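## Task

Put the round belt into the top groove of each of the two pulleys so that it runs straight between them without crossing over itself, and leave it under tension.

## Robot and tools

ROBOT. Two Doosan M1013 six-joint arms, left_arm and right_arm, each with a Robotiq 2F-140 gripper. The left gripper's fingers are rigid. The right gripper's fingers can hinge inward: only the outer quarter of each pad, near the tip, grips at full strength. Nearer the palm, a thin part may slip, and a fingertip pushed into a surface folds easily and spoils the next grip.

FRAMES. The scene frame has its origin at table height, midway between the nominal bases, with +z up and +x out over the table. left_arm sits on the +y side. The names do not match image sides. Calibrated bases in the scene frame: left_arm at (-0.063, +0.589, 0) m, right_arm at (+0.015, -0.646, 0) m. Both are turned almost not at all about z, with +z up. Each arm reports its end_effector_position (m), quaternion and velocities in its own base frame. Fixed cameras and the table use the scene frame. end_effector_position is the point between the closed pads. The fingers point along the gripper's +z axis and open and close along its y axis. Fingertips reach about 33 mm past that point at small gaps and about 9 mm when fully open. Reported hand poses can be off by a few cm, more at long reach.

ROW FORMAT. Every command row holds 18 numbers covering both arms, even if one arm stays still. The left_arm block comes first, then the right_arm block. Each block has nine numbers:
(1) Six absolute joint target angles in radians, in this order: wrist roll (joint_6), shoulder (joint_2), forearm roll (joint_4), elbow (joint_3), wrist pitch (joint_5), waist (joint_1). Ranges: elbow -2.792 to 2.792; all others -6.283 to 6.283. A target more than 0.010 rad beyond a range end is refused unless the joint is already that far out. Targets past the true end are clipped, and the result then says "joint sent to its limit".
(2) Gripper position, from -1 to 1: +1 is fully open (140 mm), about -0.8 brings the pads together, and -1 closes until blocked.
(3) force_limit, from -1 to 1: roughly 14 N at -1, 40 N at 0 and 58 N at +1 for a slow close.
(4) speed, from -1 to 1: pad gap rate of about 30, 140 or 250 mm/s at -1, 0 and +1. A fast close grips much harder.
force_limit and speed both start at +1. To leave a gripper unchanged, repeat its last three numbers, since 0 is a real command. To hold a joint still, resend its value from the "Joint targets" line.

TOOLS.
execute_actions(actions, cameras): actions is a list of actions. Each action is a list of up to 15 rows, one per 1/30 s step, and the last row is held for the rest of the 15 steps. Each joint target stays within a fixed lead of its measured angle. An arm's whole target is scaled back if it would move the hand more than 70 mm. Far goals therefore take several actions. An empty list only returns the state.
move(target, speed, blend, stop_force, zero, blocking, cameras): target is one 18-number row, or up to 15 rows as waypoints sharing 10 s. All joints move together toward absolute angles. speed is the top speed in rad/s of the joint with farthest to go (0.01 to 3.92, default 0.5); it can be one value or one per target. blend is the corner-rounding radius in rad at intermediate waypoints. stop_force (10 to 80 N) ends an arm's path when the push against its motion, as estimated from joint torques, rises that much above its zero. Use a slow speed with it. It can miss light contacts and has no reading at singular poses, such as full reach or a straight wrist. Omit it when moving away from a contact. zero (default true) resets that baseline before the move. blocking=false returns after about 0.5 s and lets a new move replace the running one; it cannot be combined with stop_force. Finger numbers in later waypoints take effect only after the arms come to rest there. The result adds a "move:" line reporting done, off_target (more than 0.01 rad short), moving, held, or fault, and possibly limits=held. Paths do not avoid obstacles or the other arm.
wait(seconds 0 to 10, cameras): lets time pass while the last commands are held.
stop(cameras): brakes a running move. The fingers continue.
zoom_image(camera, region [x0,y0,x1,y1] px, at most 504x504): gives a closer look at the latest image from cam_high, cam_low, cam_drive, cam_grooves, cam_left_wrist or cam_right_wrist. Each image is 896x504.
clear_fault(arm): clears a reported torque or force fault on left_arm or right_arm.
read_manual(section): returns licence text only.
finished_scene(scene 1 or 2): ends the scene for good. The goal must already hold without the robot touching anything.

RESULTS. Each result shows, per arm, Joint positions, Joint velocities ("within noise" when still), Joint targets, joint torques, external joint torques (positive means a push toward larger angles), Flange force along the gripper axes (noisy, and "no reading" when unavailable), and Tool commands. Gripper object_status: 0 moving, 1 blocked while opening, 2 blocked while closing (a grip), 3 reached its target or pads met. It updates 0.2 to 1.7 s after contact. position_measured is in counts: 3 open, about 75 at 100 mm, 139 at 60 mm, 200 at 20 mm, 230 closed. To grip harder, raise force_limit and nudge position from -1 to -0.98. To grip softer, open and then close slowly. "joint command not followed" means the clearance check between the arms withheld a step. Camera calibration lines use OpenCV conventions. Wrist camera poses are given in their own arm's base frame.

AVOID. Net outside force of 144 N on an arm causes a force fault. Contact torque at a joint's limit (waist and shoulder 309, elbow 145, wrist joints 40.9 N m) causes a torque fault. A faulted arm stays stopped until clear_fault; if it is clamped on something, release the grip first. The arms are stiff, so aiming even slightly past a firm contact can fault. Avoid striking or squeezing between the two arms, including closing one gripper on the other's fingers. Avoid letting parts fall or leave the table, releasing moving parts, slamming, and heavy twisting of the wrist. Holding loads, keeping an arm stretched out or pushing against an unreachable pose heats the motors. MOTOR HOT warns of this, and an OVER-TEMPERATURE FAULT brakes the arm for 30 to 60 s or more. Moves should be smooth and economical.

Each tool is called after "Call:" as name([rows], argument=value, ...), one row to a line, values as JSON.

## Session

Call:
execute_actions(actions=[])

Scene clock: 0.00 s.
left_arm: end_effector_position=(+0.5333, +0.5339, +0.3307) position_measured=3 object_status=3 end_effector_quat_wxyz=(+0.002, +0.904, +0.426, -0.019) | right_arm: end_effector_position=(+0.5426, -0.3121, +0.3153) position_measured=3 object_status=3 end_effector_quat_wxyz=(-0.357, -0.332, +0.872, -0.041)
Joint names: [wrist roll, shoulder, forearm roll, elbow, wrist pitch, waist]
Joint positions: left_arm=[1.426 0.348 0.007 1.352 1.478 0.737] | right_arm=[3.683 0.388 -0.516 1.481 1.802 -0.32]
Joint velocities: within noise
Joint torques (N m): no reading
External joint torques (N m): no reading
Flange force (N): no reading
Joint targets: left_arm=[1.426 0.348 0.007 1.352 1.478 0.737] | right_arm=[3.683 0.388 -0.516 1.481 1.802 -0.320]
Tool commands: left_gripper/position=+1.0 left_gripper/force_limit=+1.0 left_gripper/speed=+1.0 right_gripper/position=+1.0 right_gripper/force_limit=+1.0 right_gripper/speed=+1.0
camera_calibration:
cam_left_wrist: T_world_to_cam=[[0.767761, -0.640652, -0.0103712, -0.0559638], [-0.594529, -0.718336, 0.361287, 0.586156], [-0.238909, -0.271216, -0.932397, 0.722839], [0, 0, 0, 1]] pos_world=[0.564147, 0.58125, 0.461622]
cam_right_wrist: T_world_to_cam=[[-0.605301, 0.779028, 0.163481, 0.532291], [0.708054, 0.620786, -0.336577, -0.0826458], [-0.36369, -0.0879766, -0.927356, 0.60424], [0, 0, 0, 1]] pos_world=[0.60047, -0.310206, 0.44551]

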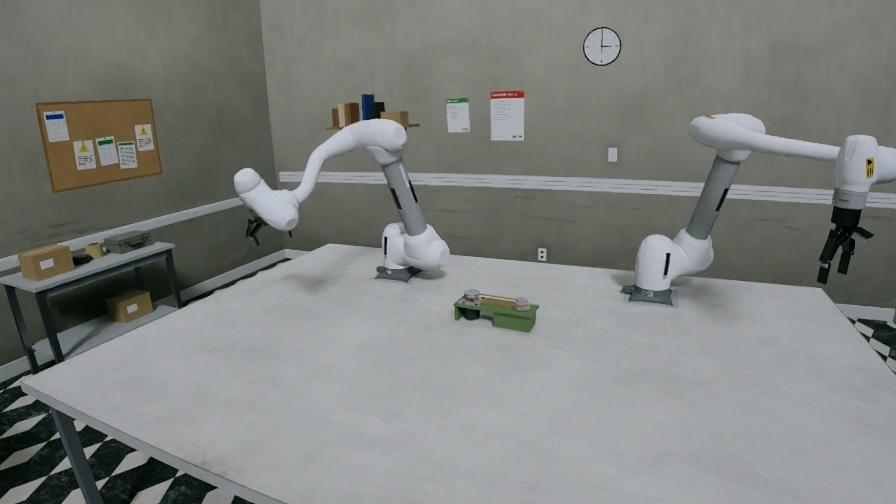

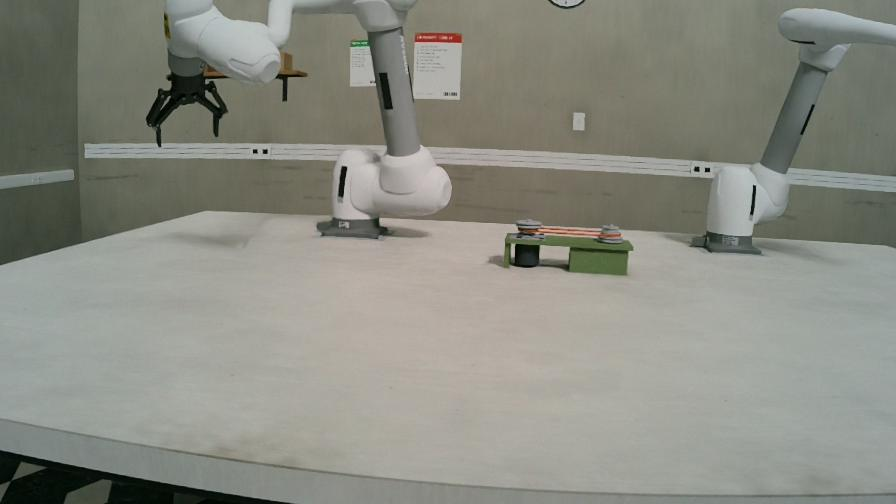

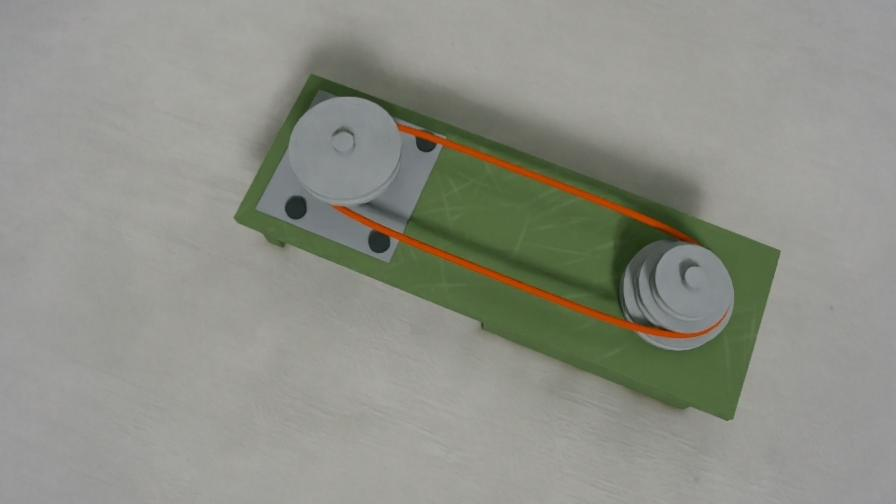

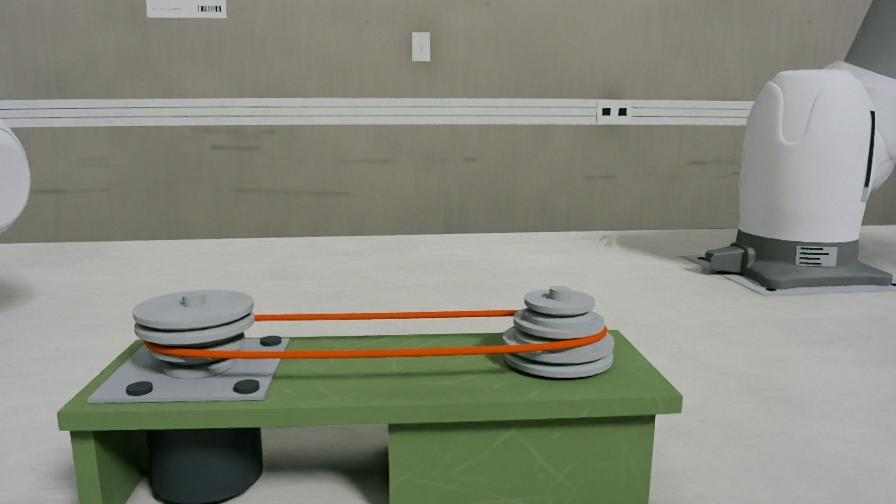

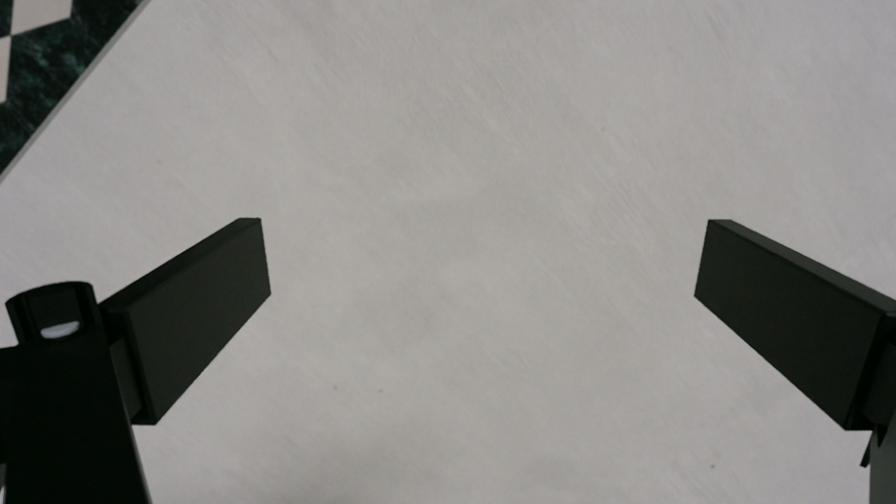

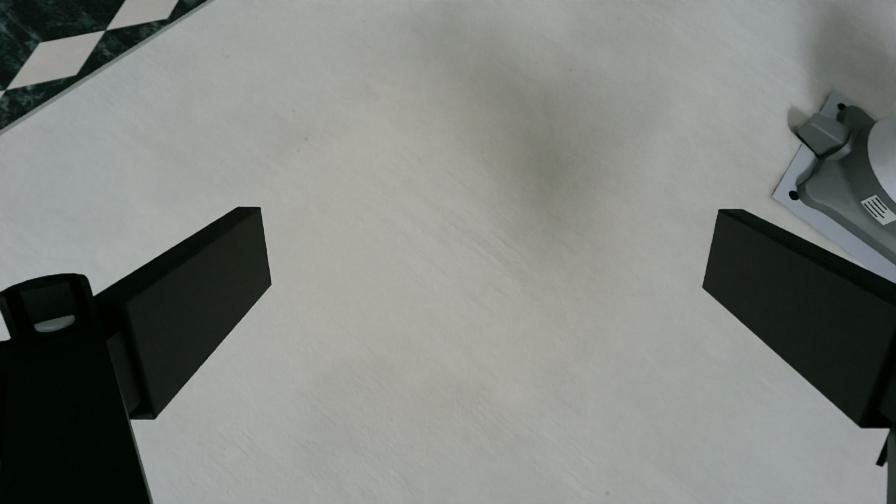

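Call:
zoom_image(camera="cam_grooves", region=[120, 280, 300, 410])

Call:
zoom_image(camera="cam_grooves", region=[490, 275, 630, 385])

Call:
zoom_image(camera="cam_drive", region=[230, 60, 510, 280])

Call:
zoom_image(camera="cam_drive", region=[560, 200, 790, 430])

Scaled by 2.800 from the camera's 896x504 image, which has a finer 1280x720 frame.

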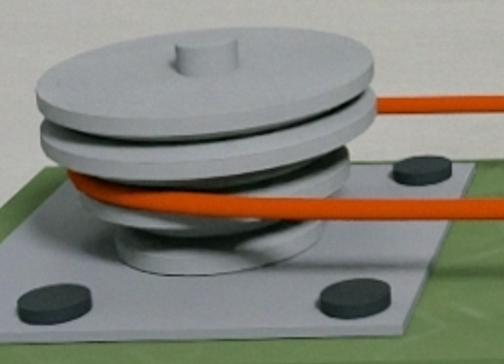

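Scaled by 3.600 from the camera's 896x504 image, which has a finer 1280x720 frame.

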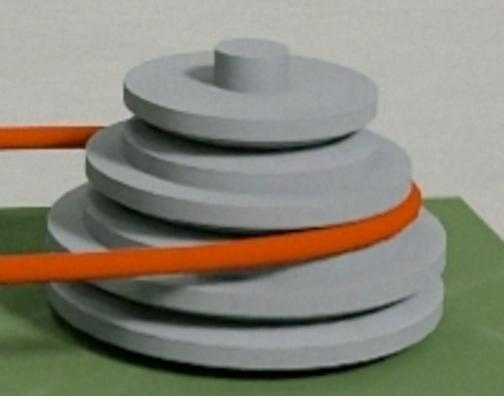

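Scaled by 1.800 from the camera's 896x504 image, which has a finer 1280x720 frame.

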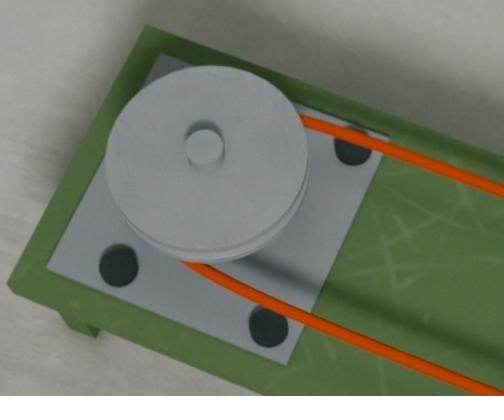

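Scaled by 2.191 from the camera's 896x504 image, which has a finer 1280x720 frame.

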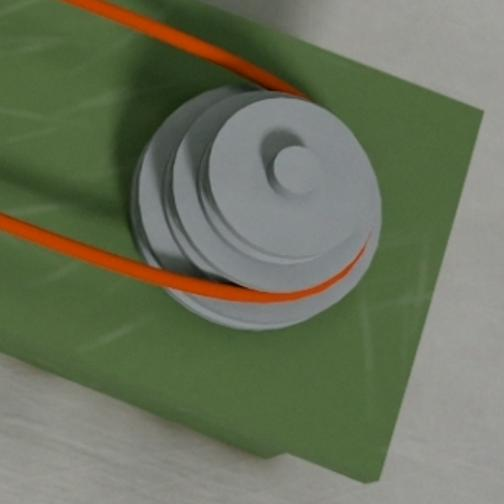

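Call:
move(target=[-0.600, 0.0331, 0, 1.7901, 1.3184, -0.5985, -0.45, -1, 0, 3.9689, 0.1885, 0, 1.6707, 1.2824, 0.8193, -0.45, -1, 0], speed=0.8)

Scene clock: 47.93 s.
left_arm: end_effector_position=(+0.4836, -0.2880, +0.3000) position_measured=186 object_status=3 end_effector_quat_wxyz=(+0.000, +0.707, +0.708, +0.000) | right_arm: end_effector_position=(+0.4200, +0.5000, +0.2700) position_measured=186 object_status=3 end_effector_quat_wxyz=(+0.000, +0.704, -0.710, +0.000)
Joint names: [wrist roll, shoulder, forearm roll, elbow, wrist pitch, waist]
Joint positions: left_arm=[-0.6 0.033 0 1.79 1.318 -0.598] | right_arm=[3.969 0.188 0 1.671 1.282 0.819]
Joint velocities: within noise
Joint torques (N m): left_arm=[-0.01 -40.11 4 -41.9 -0.06 -0.12] | right_arm=[-0.43 -63.26 3.98 -40.68 0.11 -2.52]
External joint torques (N m): left_arm=[0.01 -4.52 0.27 0.61 0.08 -0.14] | right_arm=[0.43 3.67 0.12 0.41 -0.09 2.54]
Flange force (N): left_arm=[4.0 -7.2 -1.1] | right_arm=[-6.9 0.2 2.4]
Joint targets: left_arm=[-0.600 0.033 0.000 1.790 1.318 -0.599] | right_arm=[3.969 0.188 0.000 1.671 1.282 0.819]
move: done
camera_calibration:
cam_left_wrist: T_world_to_cam=[[0.99999, -0.00408173, 0.00164839, -0.477227], [-0.0043966, -0.944656, 0.328034, -0.36324], [0.000218213, -0.328038, -0.944664, 0.331203], [0, 0, 0, 1]] pos_world=[0.475553, -0.236438, 0.432818]
cam_right_wrist: T_world_to_cam=[[-0.999925, 0.0121847, 0.000747681, 0.425949], [0.0116209, 0.931327, 0.363999, -0.567173], [0.00373888, 0.363981, -0.931399, 0.209837], [0, 0, 0, 1]] pos_world=[0.431724, 0.446656, 0.401574]

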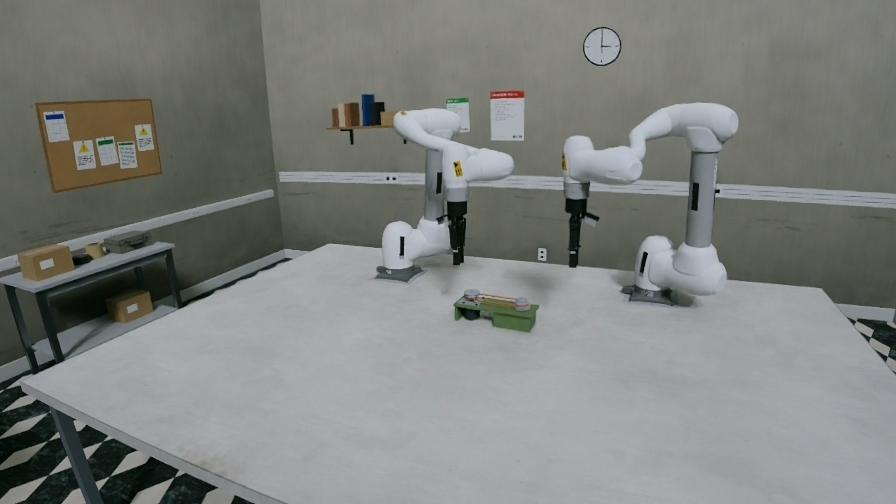

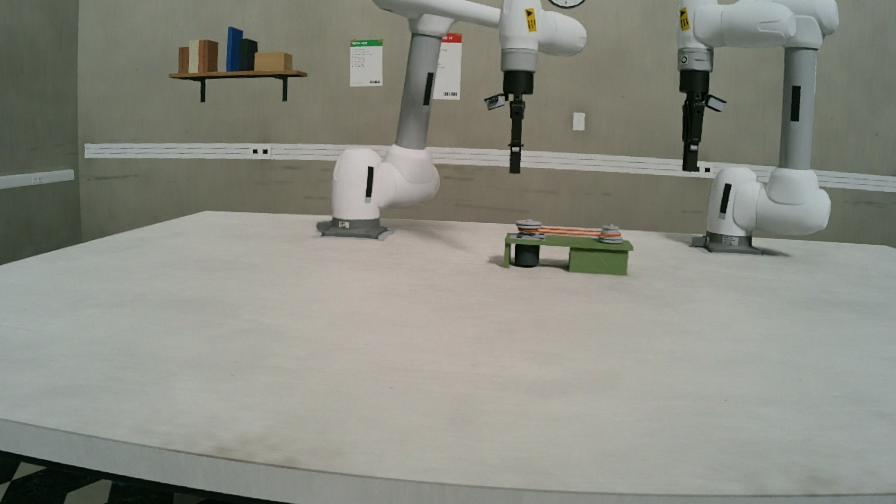

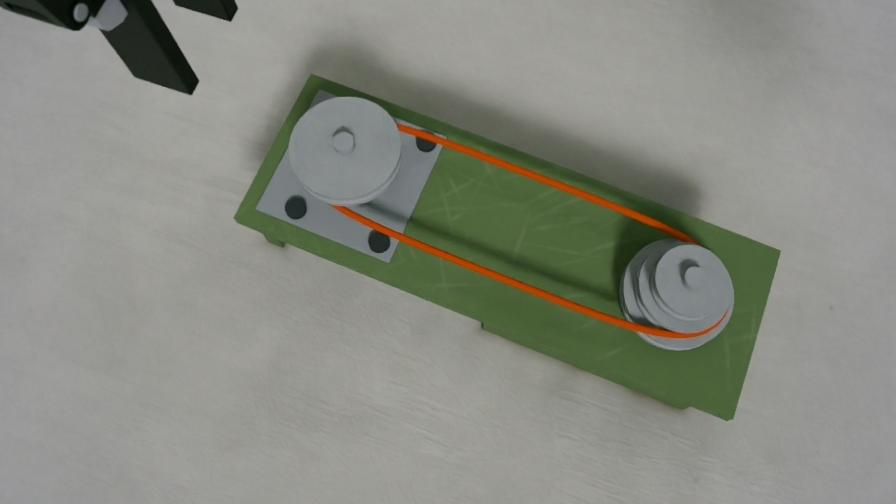

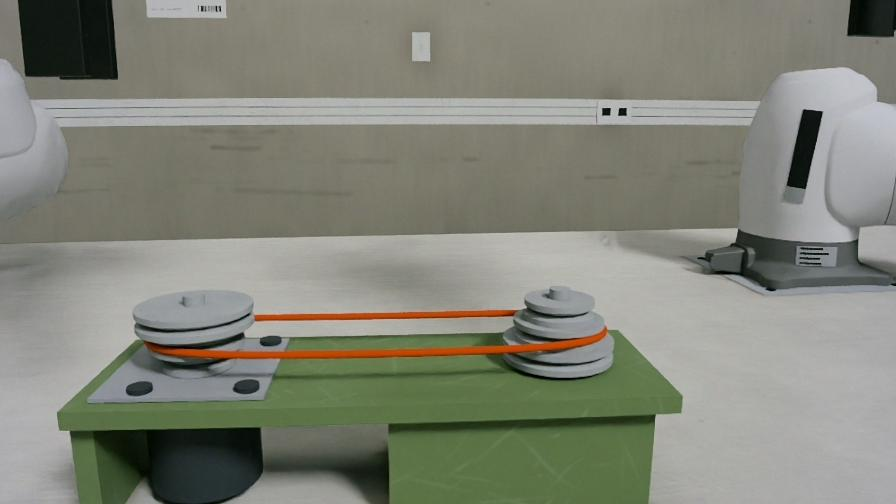

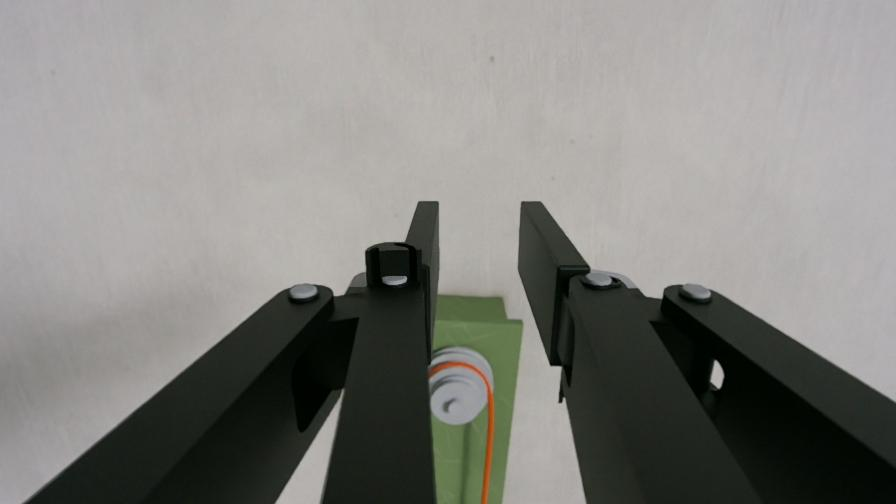

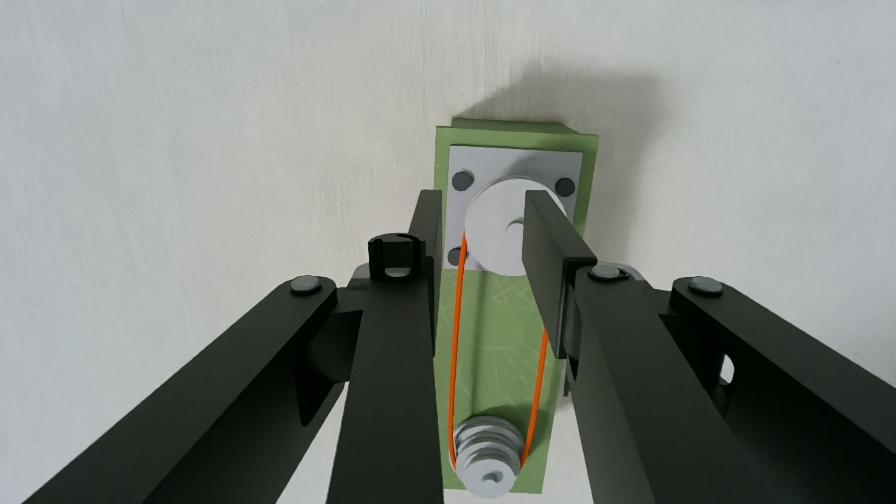

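Call:
zoom_image(camera="cam_right_wrist", region=[400, 100, 650, 300])

Call:
zoom_image(camera="cam_right_wrist", region=[420, 300, 620, 504])

Call:
zoom_image(camera="cam_left_wrist", region=[400, 280, 600, 504])

Scaled by 2.016 from the camera's 896x504 image, which has a finer 1280x720 frame.

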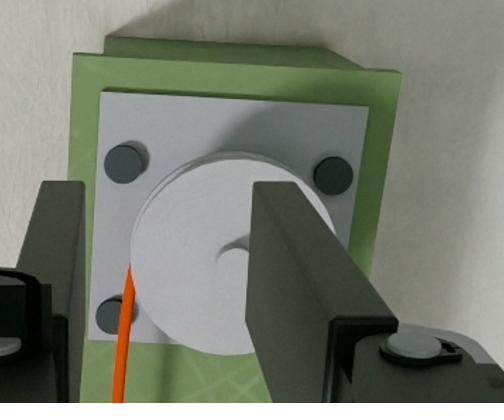

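Scaled by 2.471 from the camera's 896x504 image, which has a finer 1280x720 frame.

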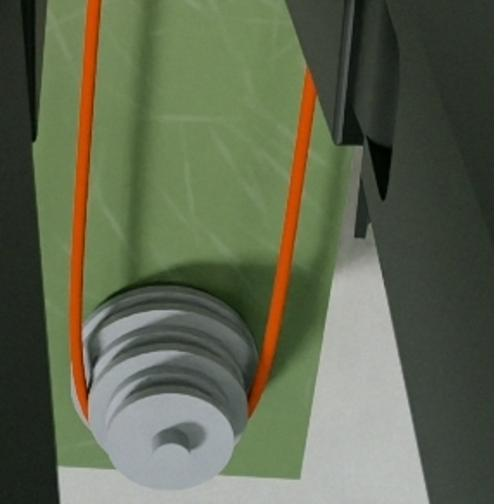

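Scaled by 2.250 from the camera's 896x504 image, which has a finer 1280x720 frame.

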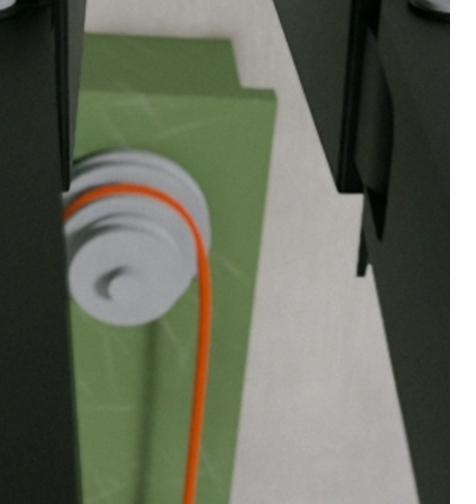

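Call:
zoom_image(camera="cam_left_wrist", region=[400, 335, 520, 455])

Call:
zoom_image(camera="cam_right_wrist", region=[430, 400, 550, 504])

Scaled by 4.200 from the camera's 896x504 image, which has a finer 1280x720 frame.

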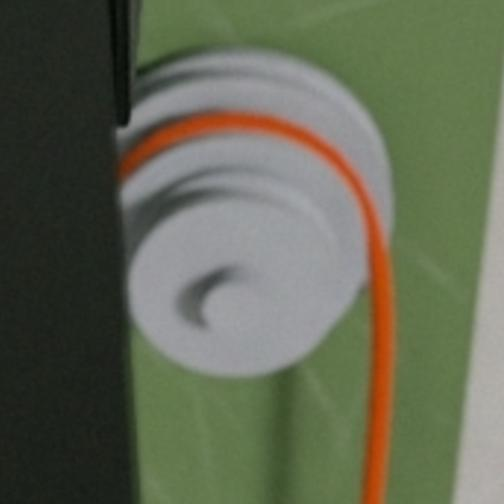

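Scaled by 4.200 from the camera's 896x504 image, which has a finer 1280x720 frame.

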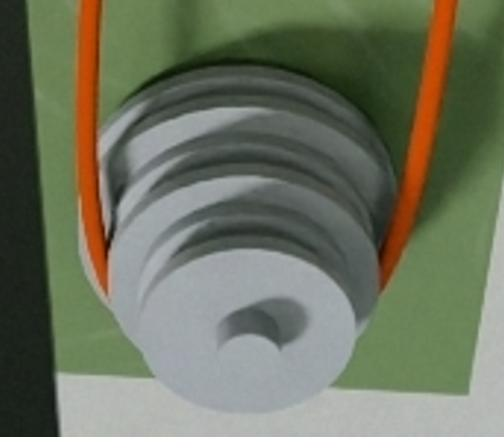

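Call:
move(target=[-0.600, 0.0331, 0, 1.7901, 1.3184, -0.5985, -0.45, -1, -1, 4.6882, 0.2725, -0.5144, 1.8363, 0.9587, 1.2059, -0.45, -1, -1], speed=0.4, cameras=["cam_right_wrist", "cam_drive", "cam_grooves"])

Scene clock: 307.13 s.
left_arm: end_effector_position=(+0.4836, -0.2880, +0.3000) position_measured=186 object_status=3 end_effector_quat_wxyz=(+0.000, +0.707, +0.708, +0.000) | right_arm: end_effector_position=(+0.3389, +0.6087, +0.1618) position_measured=186 object_status=3 end_effector_quat_wxyz=(-0.149, +0.671, -0.710, +0.157)
Joint names: [wrist roll, shoulder, forearm roll, elbow, wrist pitch, waist]
Joint positions: left_arm=[-0.6 0.033 0 1.79 1.318 -0.599] | right_arm=[4.688 0.273 -0.514 1.836 0.959 1.206]
Joint velocities: within noise
Joint torques (N m): left_arm=[-0.12 -39.57 4 -41.4 -0.19 0.28] | right_arm=[-0.44 -67.04 2.14 -36 -0.01 -2.25]
External joint torques (N m): left_arm=[0.12 -5.16 0.28 0.27 0.21 -0.05] | right_arm=[0.43 3.29 0.14 0.52 0.02 2.38]
Flange force (N): left_arm=[4.6 -7.4 -2.1] | right_arm=[-4.8 4.4 2.0]
Joint targets: left_arm=[-0.600 0.033 0.000 1.790 1.318 -0.599] | right_arm=[4.688 0.272 -0.514 1.836 0.959 1.206]
move: done
camera_calibration:
cam_right_wrist: T_world_to_cam=[[-0.904964, 0.0550869, -0.421907, 0.353731], [-0.0974867, 0.938362, 0.331622, -0.590142], [0.414169, 0.341236, -0.843814, -0.0695949], [0, 0, 0, 1]] pos_world=[0.291407, 0.558029, 0.28622]
Images, in order (width x height): cam_drive 896x504, cam_grooves 896x504, cam_right_wrist 896x504.

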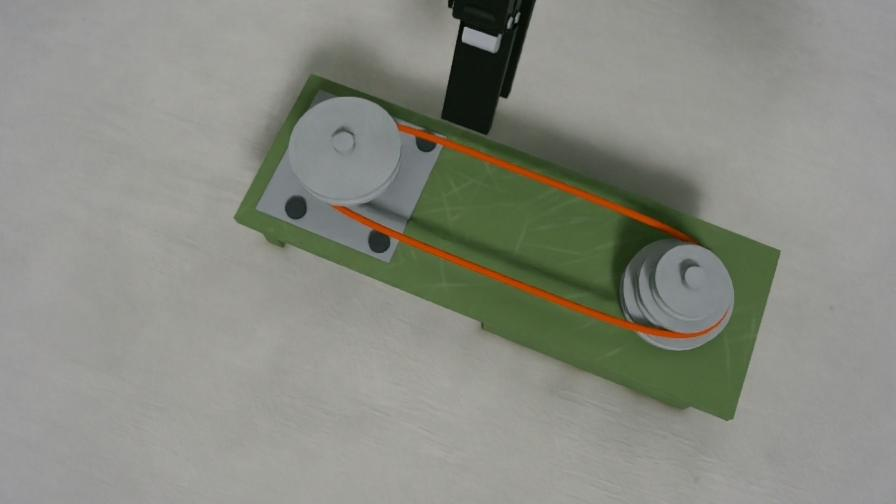

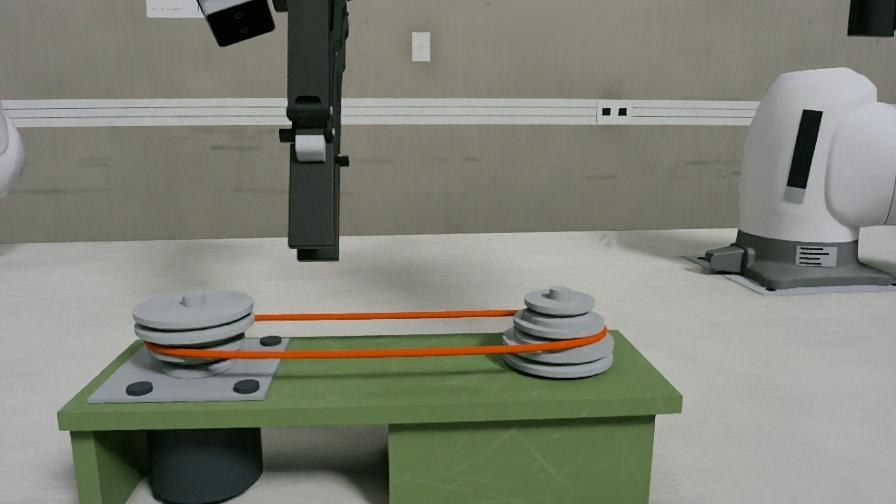

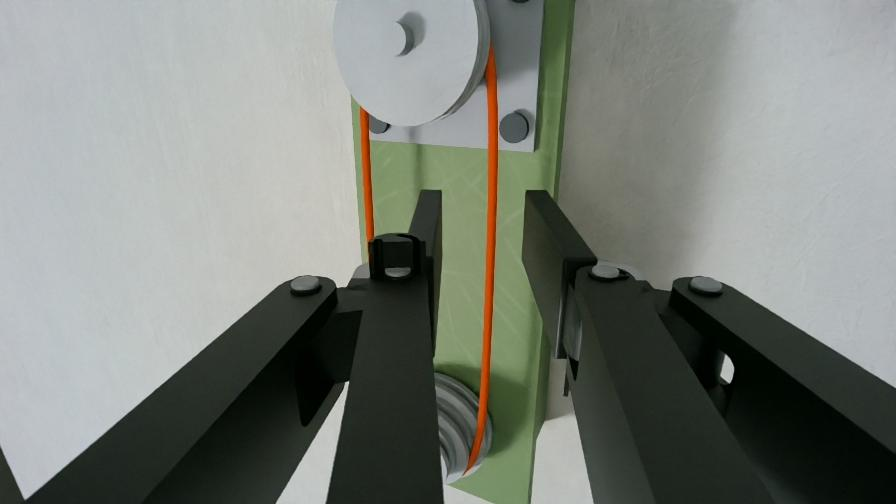

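Call:
move(target=[-0.6988, 0.6625, -0.2901, 1.2242, 1.5850, -0.7897, -0.45, -1, -1, 4.6882, 0.2725, -0.5144, 1.8363, 0.9587, 1.2059, -0.45, -1, -1], speed=0.35, cameras=["cam_left_wrist", "cam_drive", "cam_grooves"])

Scene clock: 313.17 s.
left_arm: end_effector_position=(+0.5266, -0.6174, +0.1663) position_measured=186 object_status=3 end_effector_quat_wxyz=(-0.157, +0.706, +0.674, -0.149) | right_arm: end_effector_position=(+0.3389, +0.6087, +0.1618) position_measured=186 object_status=3 end_effector_quat_wxyz=(-0.149, +0.671, -0.710, +0.157)
Joint names: [wrist roll, shoulder, forearm roll, elbow, wrist pitch, waist]
Joint positions: left_arm=[-0.699 0.663 -0.29 1.224 1.585 -0.79] | right_arm=[4.688 0.273 -0.514 1.836 0.959 1.206]
Joint velocities: within noise
Joint torques (N m): left_arm=[-0.02 -95.99 2.99 -39.59 0.81 -0.11] | right_arm=[-0.45 -67.16 2.2 -35.94 0 -2.45]
External joint torques (N m): left_arm=[0 -7.66 0.26 0.5 0.13 0.08] | right_arm=[0.43 3.67 0.07 0.42 0 2.45]
Flange force (N): left_arm=[9.1 -10.9 0.9] | right_arm=[-5.5 4.5 2.3]
Joint targets: left_arm=[-0.699 0.662 -0.290 1.224 1.585 -0.790] | right_arm=[4.688 0.272 -0.514 1.836 0.959 1.206]
move: done
camera_calibration:
cam_left_wrist: T_world_to_cam=[[0.905769, -0.0478823, -0.421058, -0.428588], [0.0891375, -0.94984, 0.299765, -0.678103], [-0.414291, -0.30905, -0.856067, 0.312044], [0, 0, 0, 1]] pos_world=[0.577923, -0.568173, 0.289942]
Images, in order (width x height): cam_drive 896x504, cam_grooves 896x504, cam_left_wrist 896x504.

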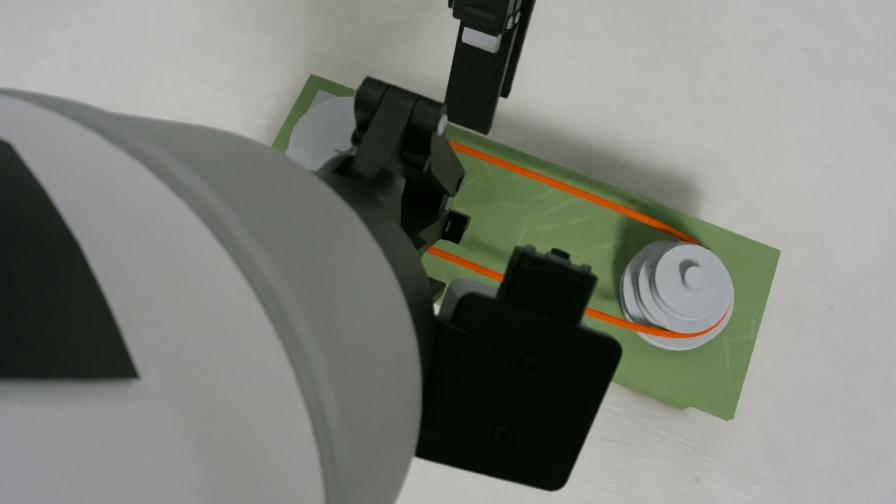

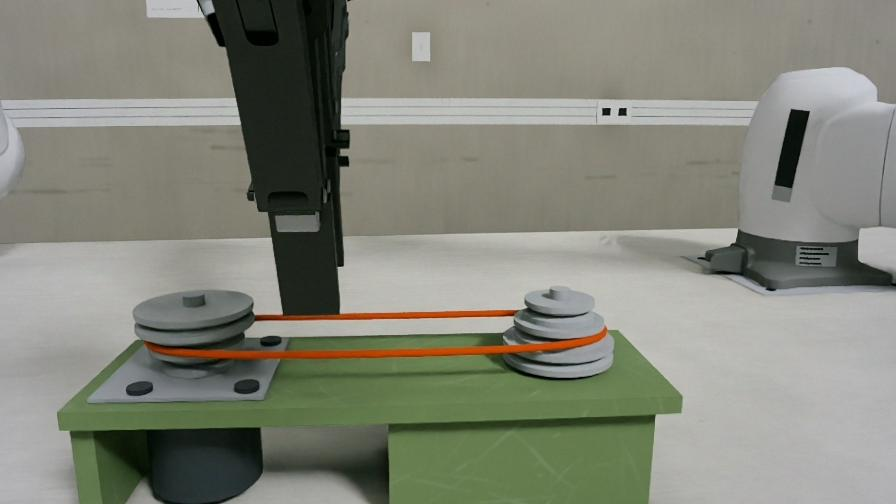

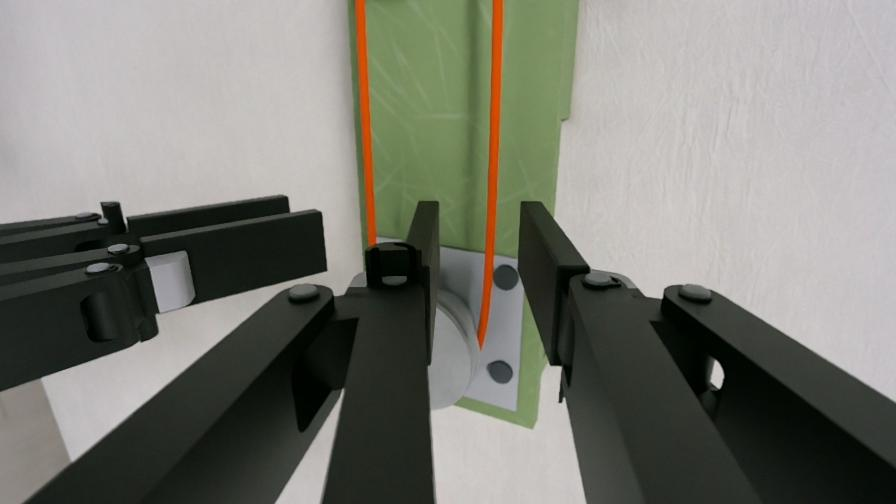

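Call:
move(target=[-0.6865, 0.6688, -0.2949, 1.2997, 1.5032, -0.8027, -0.45, -1, -1, 4.7138, 0.3205, -0.5445, 1.8663, 0.8801, 1.1795, -0.45, -1, -1], speed=0.08, cameras=["cam_left_wrist", "cam_right_wrist", "cam_grooves"])

Scene clock: 327.23 s.
left_arm: end_effector_position=(+0.5096, -0.6167, +0.1210) position_measured=186 object_status=3 end_effector_quat_wxyz=(-0.157, +0.706, +0.674, -0.149) | right_arm: end_effector_position=(+0.3570, +0.6076, +0.1165) position_measured=186 object_status=3 end_effector_quat_wxyz=(-0.149, +0.671, -0.709, +0.157)
Joint names: [wrist roll, shoulder, forearm roll, elbow, wrist pitch, waist]
Joint positions: left_arm=[-0.686 0.669 -0.295 1.3 1.503 -0.803] | right_arm=[4.714 0.321 -0.545 1.866 0.88 1.179]
Joint velocities: within noise
Joint torques (N m): left_arm=[-0.09 -94.72 2.81 -37.71 0.77 0.77] | right_arm=[-0.42 -69.96 2 -33.9 0.08 -2.56]
External joint torques (N m): left_arm=[0.07 -8.42 0.36 -0.21 0.17 -0.22] | right_arm=[0.4 3.77 0.1 0.53 -0.04 2.55]
Flange force (N): left_arm=[8.1 -10.8 -1.4] | right_arm=[-5.3 4.7 2.8]
Joint targets: left_arm=[-0.687 0.669 -0.295 1.300 1.503 -0.803] | right_arm=[4.714 0.321 -0.544 1.866 0.880 1.180]
move: done
camera_calibration:
cam_left_wrist: T_world_to_cam=[[0.905693, -0.0481225, -0.421194, -0.4322], [0.0889802, -0.949826, 0.299854, -0.66226], [-0.414491, -0.309053, -0.855969, 0.266482], [0, 0, 0, 1]] pos_world=[0.560823, -0.567474, 0.244642]
cam_right_wrist: T_world_to_cam=[[-0.904927, 0.0551171, -0.421983, 0.350958], [-0.0974833, 0.938365, 0.331614, -0.572333], [0.414252, 0.341222, -0.843779, -0.114925], [0, 0, 0, 1]] pos_world=[0.309407, 0.556929, 0.24092]
Images, in order (width x height): cam_grooves 896x504, cam_left_wrist 896x504, cam_right_wrist 896x504.

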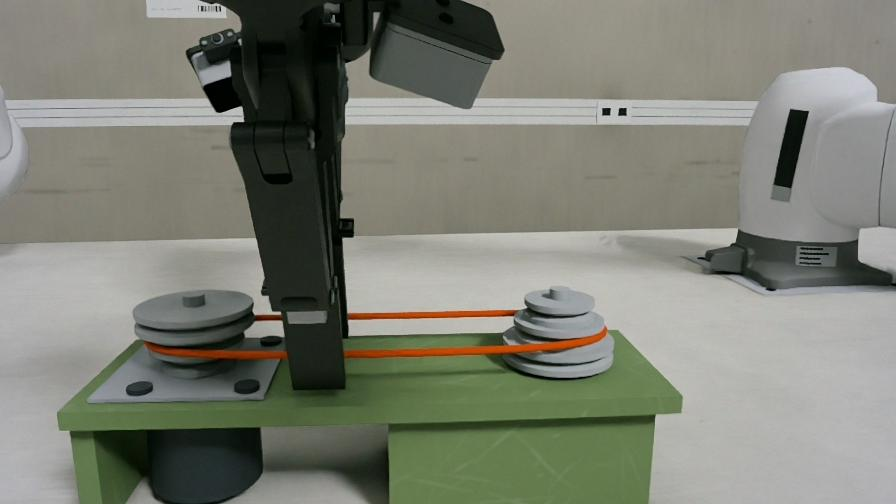

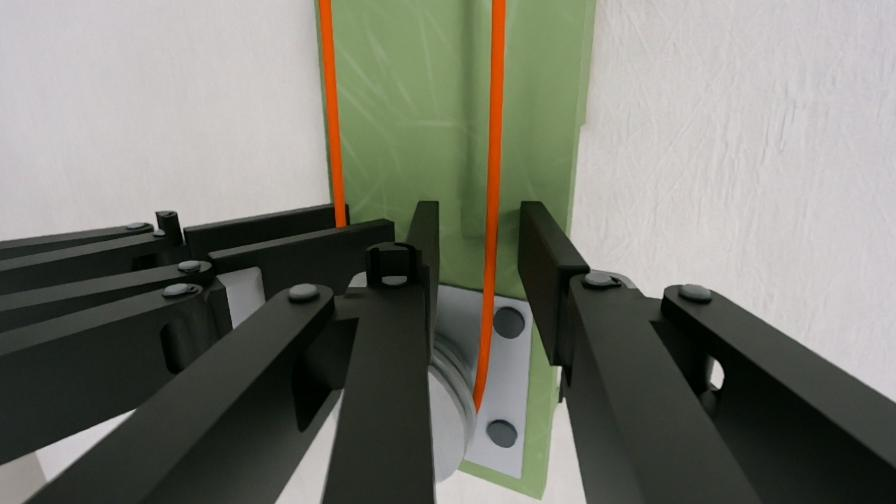

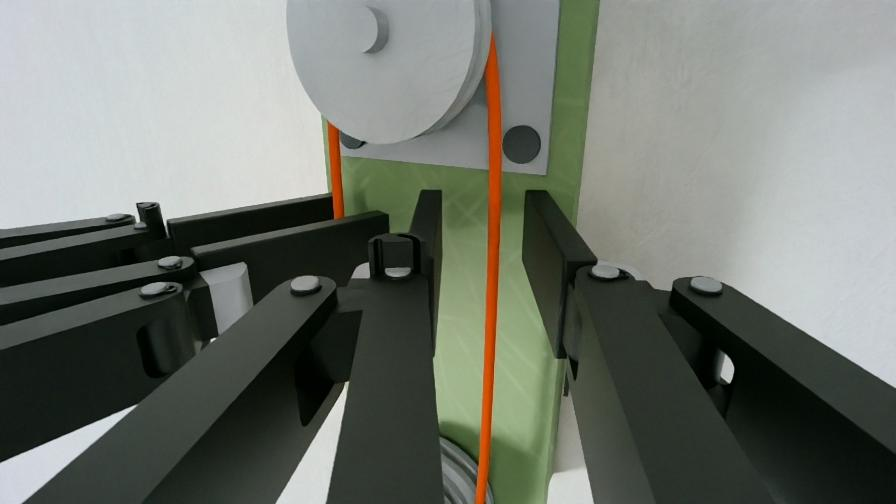

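Call:
move([
  [-0.6844, 0.6742, -0.2936, 1.2902, 1.5081, -0.7993, -0.45, -1, -1, 4.7189, 0.3189, -0.5449, 1.8685, 0.8817, 1.1846, -0.45, -1, -1],
  [-0.6844, 0.6742, -0.2936, 1.2902, 1.5081, -0.7993, -1, -1, -1, 4.7189, 0.3189, -0.5449, 1.8685, 0.8817, 1.1846, -1, -1, -1],
], speed=0.05, cameras=["cam_left_wrist", "cam_right_wrist", "cam_grooves"])

Scene clock: 353.30 s.
left_arm: end_effector_position=(+0.5142, -0.6169, +0.1211) position_measured=225 object_status=0 end_effector_quat_wxyz=(-0.157, +0.706, +0.674, -0.149) | right_arm: end_effector_position=(+0.3534, +0.6076, +0.1167) position_measured=225 object_status=0 end_effector_quat_wxyz=(-0.149, +0.671, -0.709, +0.157)
Joint names: [wrist roll, shoulder, forearm roll, elbow, wrist pitch, waist]
Joint positions: left_arm=[-0.684 0.674 -0.294 1.29 1.508 -0.799] | right_arm=[4.719 0.319 -0.545 1.869 0.882 1.185]
Joint velocities: within noise
Joint torques (N m): left_arm=[-0.03 -94.32 2.81 -38.1 0.82 0.12] | right_arm=[-0.39 -69.94 2 -34.03 0.04 -2.3]
External joint torques (N m): left_arm=[0.01 -8.99 0.32 0.26 0.12 -0.33] | right_arm=[0.37 4.27 0.09 0.64 0 2.26]
Flange force (N): left_arm=[9.4 -12.5 -0.5] | right_arm=[-5.6 4.4 3.5]
Joint targets: left_arm=[-0.684 0.674 -0.294 1.290 1.508 -0.799] | right_arm=[4.719 0.319 -0.545 1.869 0.882 1.185]
move: done
camera_calibration:
cam_left_wrist: T_world_to_cam=[[0.905733, -0.048368, -0.42108, -0.436524], [0.0886843, -0.949851, 0.299864, -0.662739], [-0.414467, -0.30894, -0.856022, 0.268476], [0, 0, 0, 1]] pos_world=[0.565423, -0.567674, 0.244742]
cam_right_wrist: T_world_to_cam=[[-0.904863, 0.055077, -0.422125, 0.347871], [-0.0975746, 0.938363, 0.331593, -0.572674], [0.41437, 0.341235, -0.843716, -0.113449], [0, 0, 0, 1]] pos_world=[0.305907, 0.556929, 0.241021]
Images, in order (width x height): cam_grooves 896x504, cam_left_wrist 896x504, cam_right_wrist 896x504.

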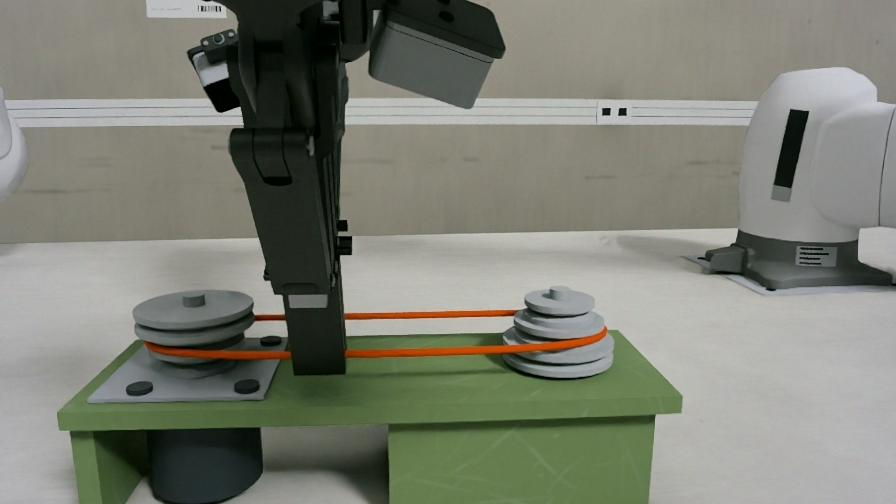

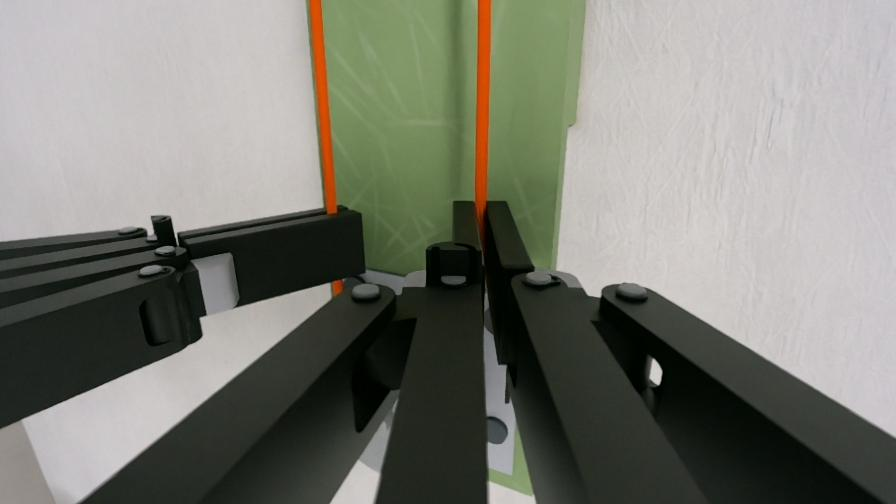

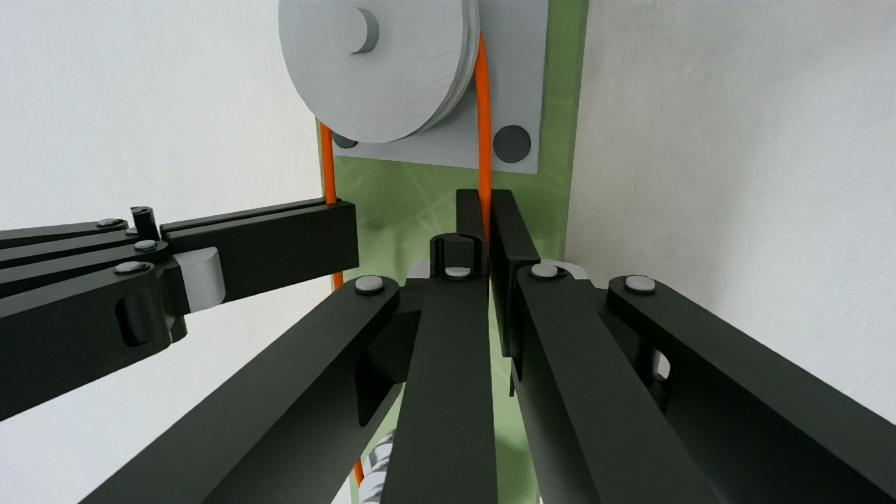

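Call:
move([
  [-0.6844, 0.6742, -0.2936, 1.2902, 1.5081, -0.7993, -0.65, -1, -1, 4.7189, 0.3189, -0.5449, 1.8685, 0.8817, 1.1846, -1, -1, -1],
  [-0.6828, 0.6763, -0.2936, 1.2933, 1.5032, -0.7993, -0.65, -1, -1, 4.7189, 0.3189, -0.5449, 1.8685, 0.8817, 1.1846, -1, -1, -1],
  [-0.6828, 0.6763, -0.2936, 1.2933, 1.5032, -0.7993, -1, -1, -1, 4.7189, 0.3189, -0.5449, 1.8685, 0.8817, 1.1846, -1, -1, -1],
], speed=0.05, cameras=["cam_grooves", "cam_low"])

Call:
zoom_image(camera="cam_grooves", region=[230, 290, 390, 410])

Scene clock: 365.13 s.
left_arm: end_effector_position=(+0.5141, -0.6168, +0.1176) position_measured=225 object_status=2 end_effector_quat_wxyz=(-0.157, +0.706, +0.674, -0.149) | right_arm: end_effector_position=(+0.3534, +0.6076, +0.1167) position_measured=225 object_status=2 end_effector_quat_wxyz=(-0.149, +0.671, -0.709, +0.157)
Joint names: [wrist roll, shoulder, forearm roll, elbow, wrist pitch, waist]
Joint positions: left_arm=[-0.683 0.676 -0.294 1.293 1.503 -0.799] | right_arm=[4.719 0.319 -0.545 1.868 0.882 1.185]
Joint velocities: within noise
Joint torques (N m): left_arm=[-0.18 -96.02 2.77 -37.99 0.8 0.59] | right_arm=[-0.42 -69.86 2.01 -34.01 0.08 -2.44]
External joint torques (N m): left_arm=[0.16 -7.37 0.36 0.24 0.15 -0.65] | right_arm=[0.4 3.62 0.09 0.55 -0.03 2.42]
Flange force (N): left_arm=[7.5 -10.4 -0.4] | right_arm=[-5.0 4.6 2.8]
Joint targets: left_arm=[-0.683 0.676 -0.294 1.293 1.503 -0.799] | right_arm=[4.719 0.319 -0.545 1.869 0.882 1.185]
move: done
Images, in order (width x height): cam_low 896x504, cam_grooves 896x504.

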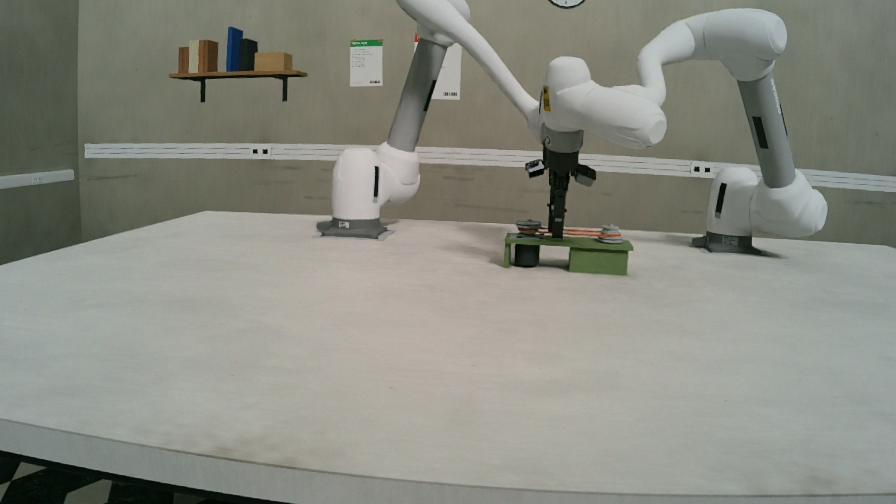

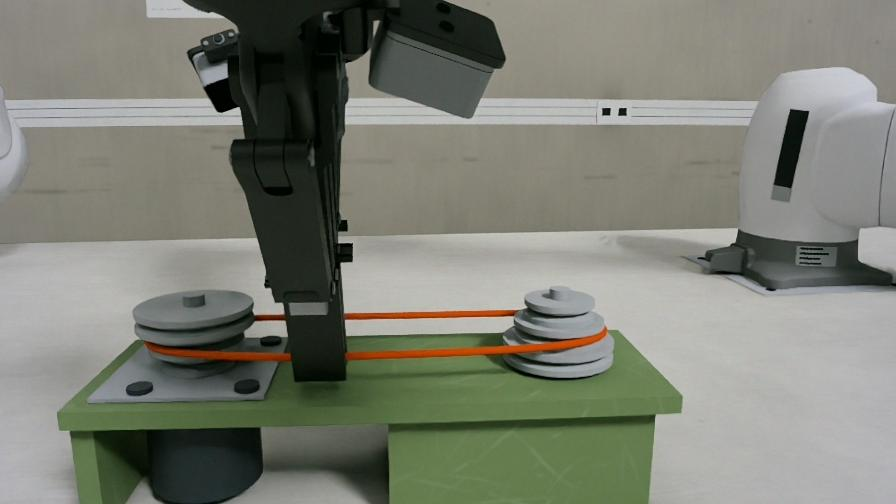

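Scaled by 3.150 from the camera's 896x504 image, which has a finer 1280x720 frame.

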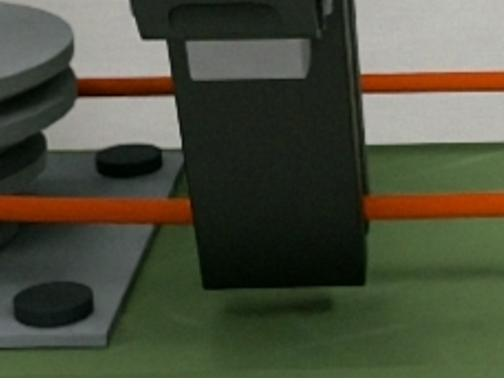

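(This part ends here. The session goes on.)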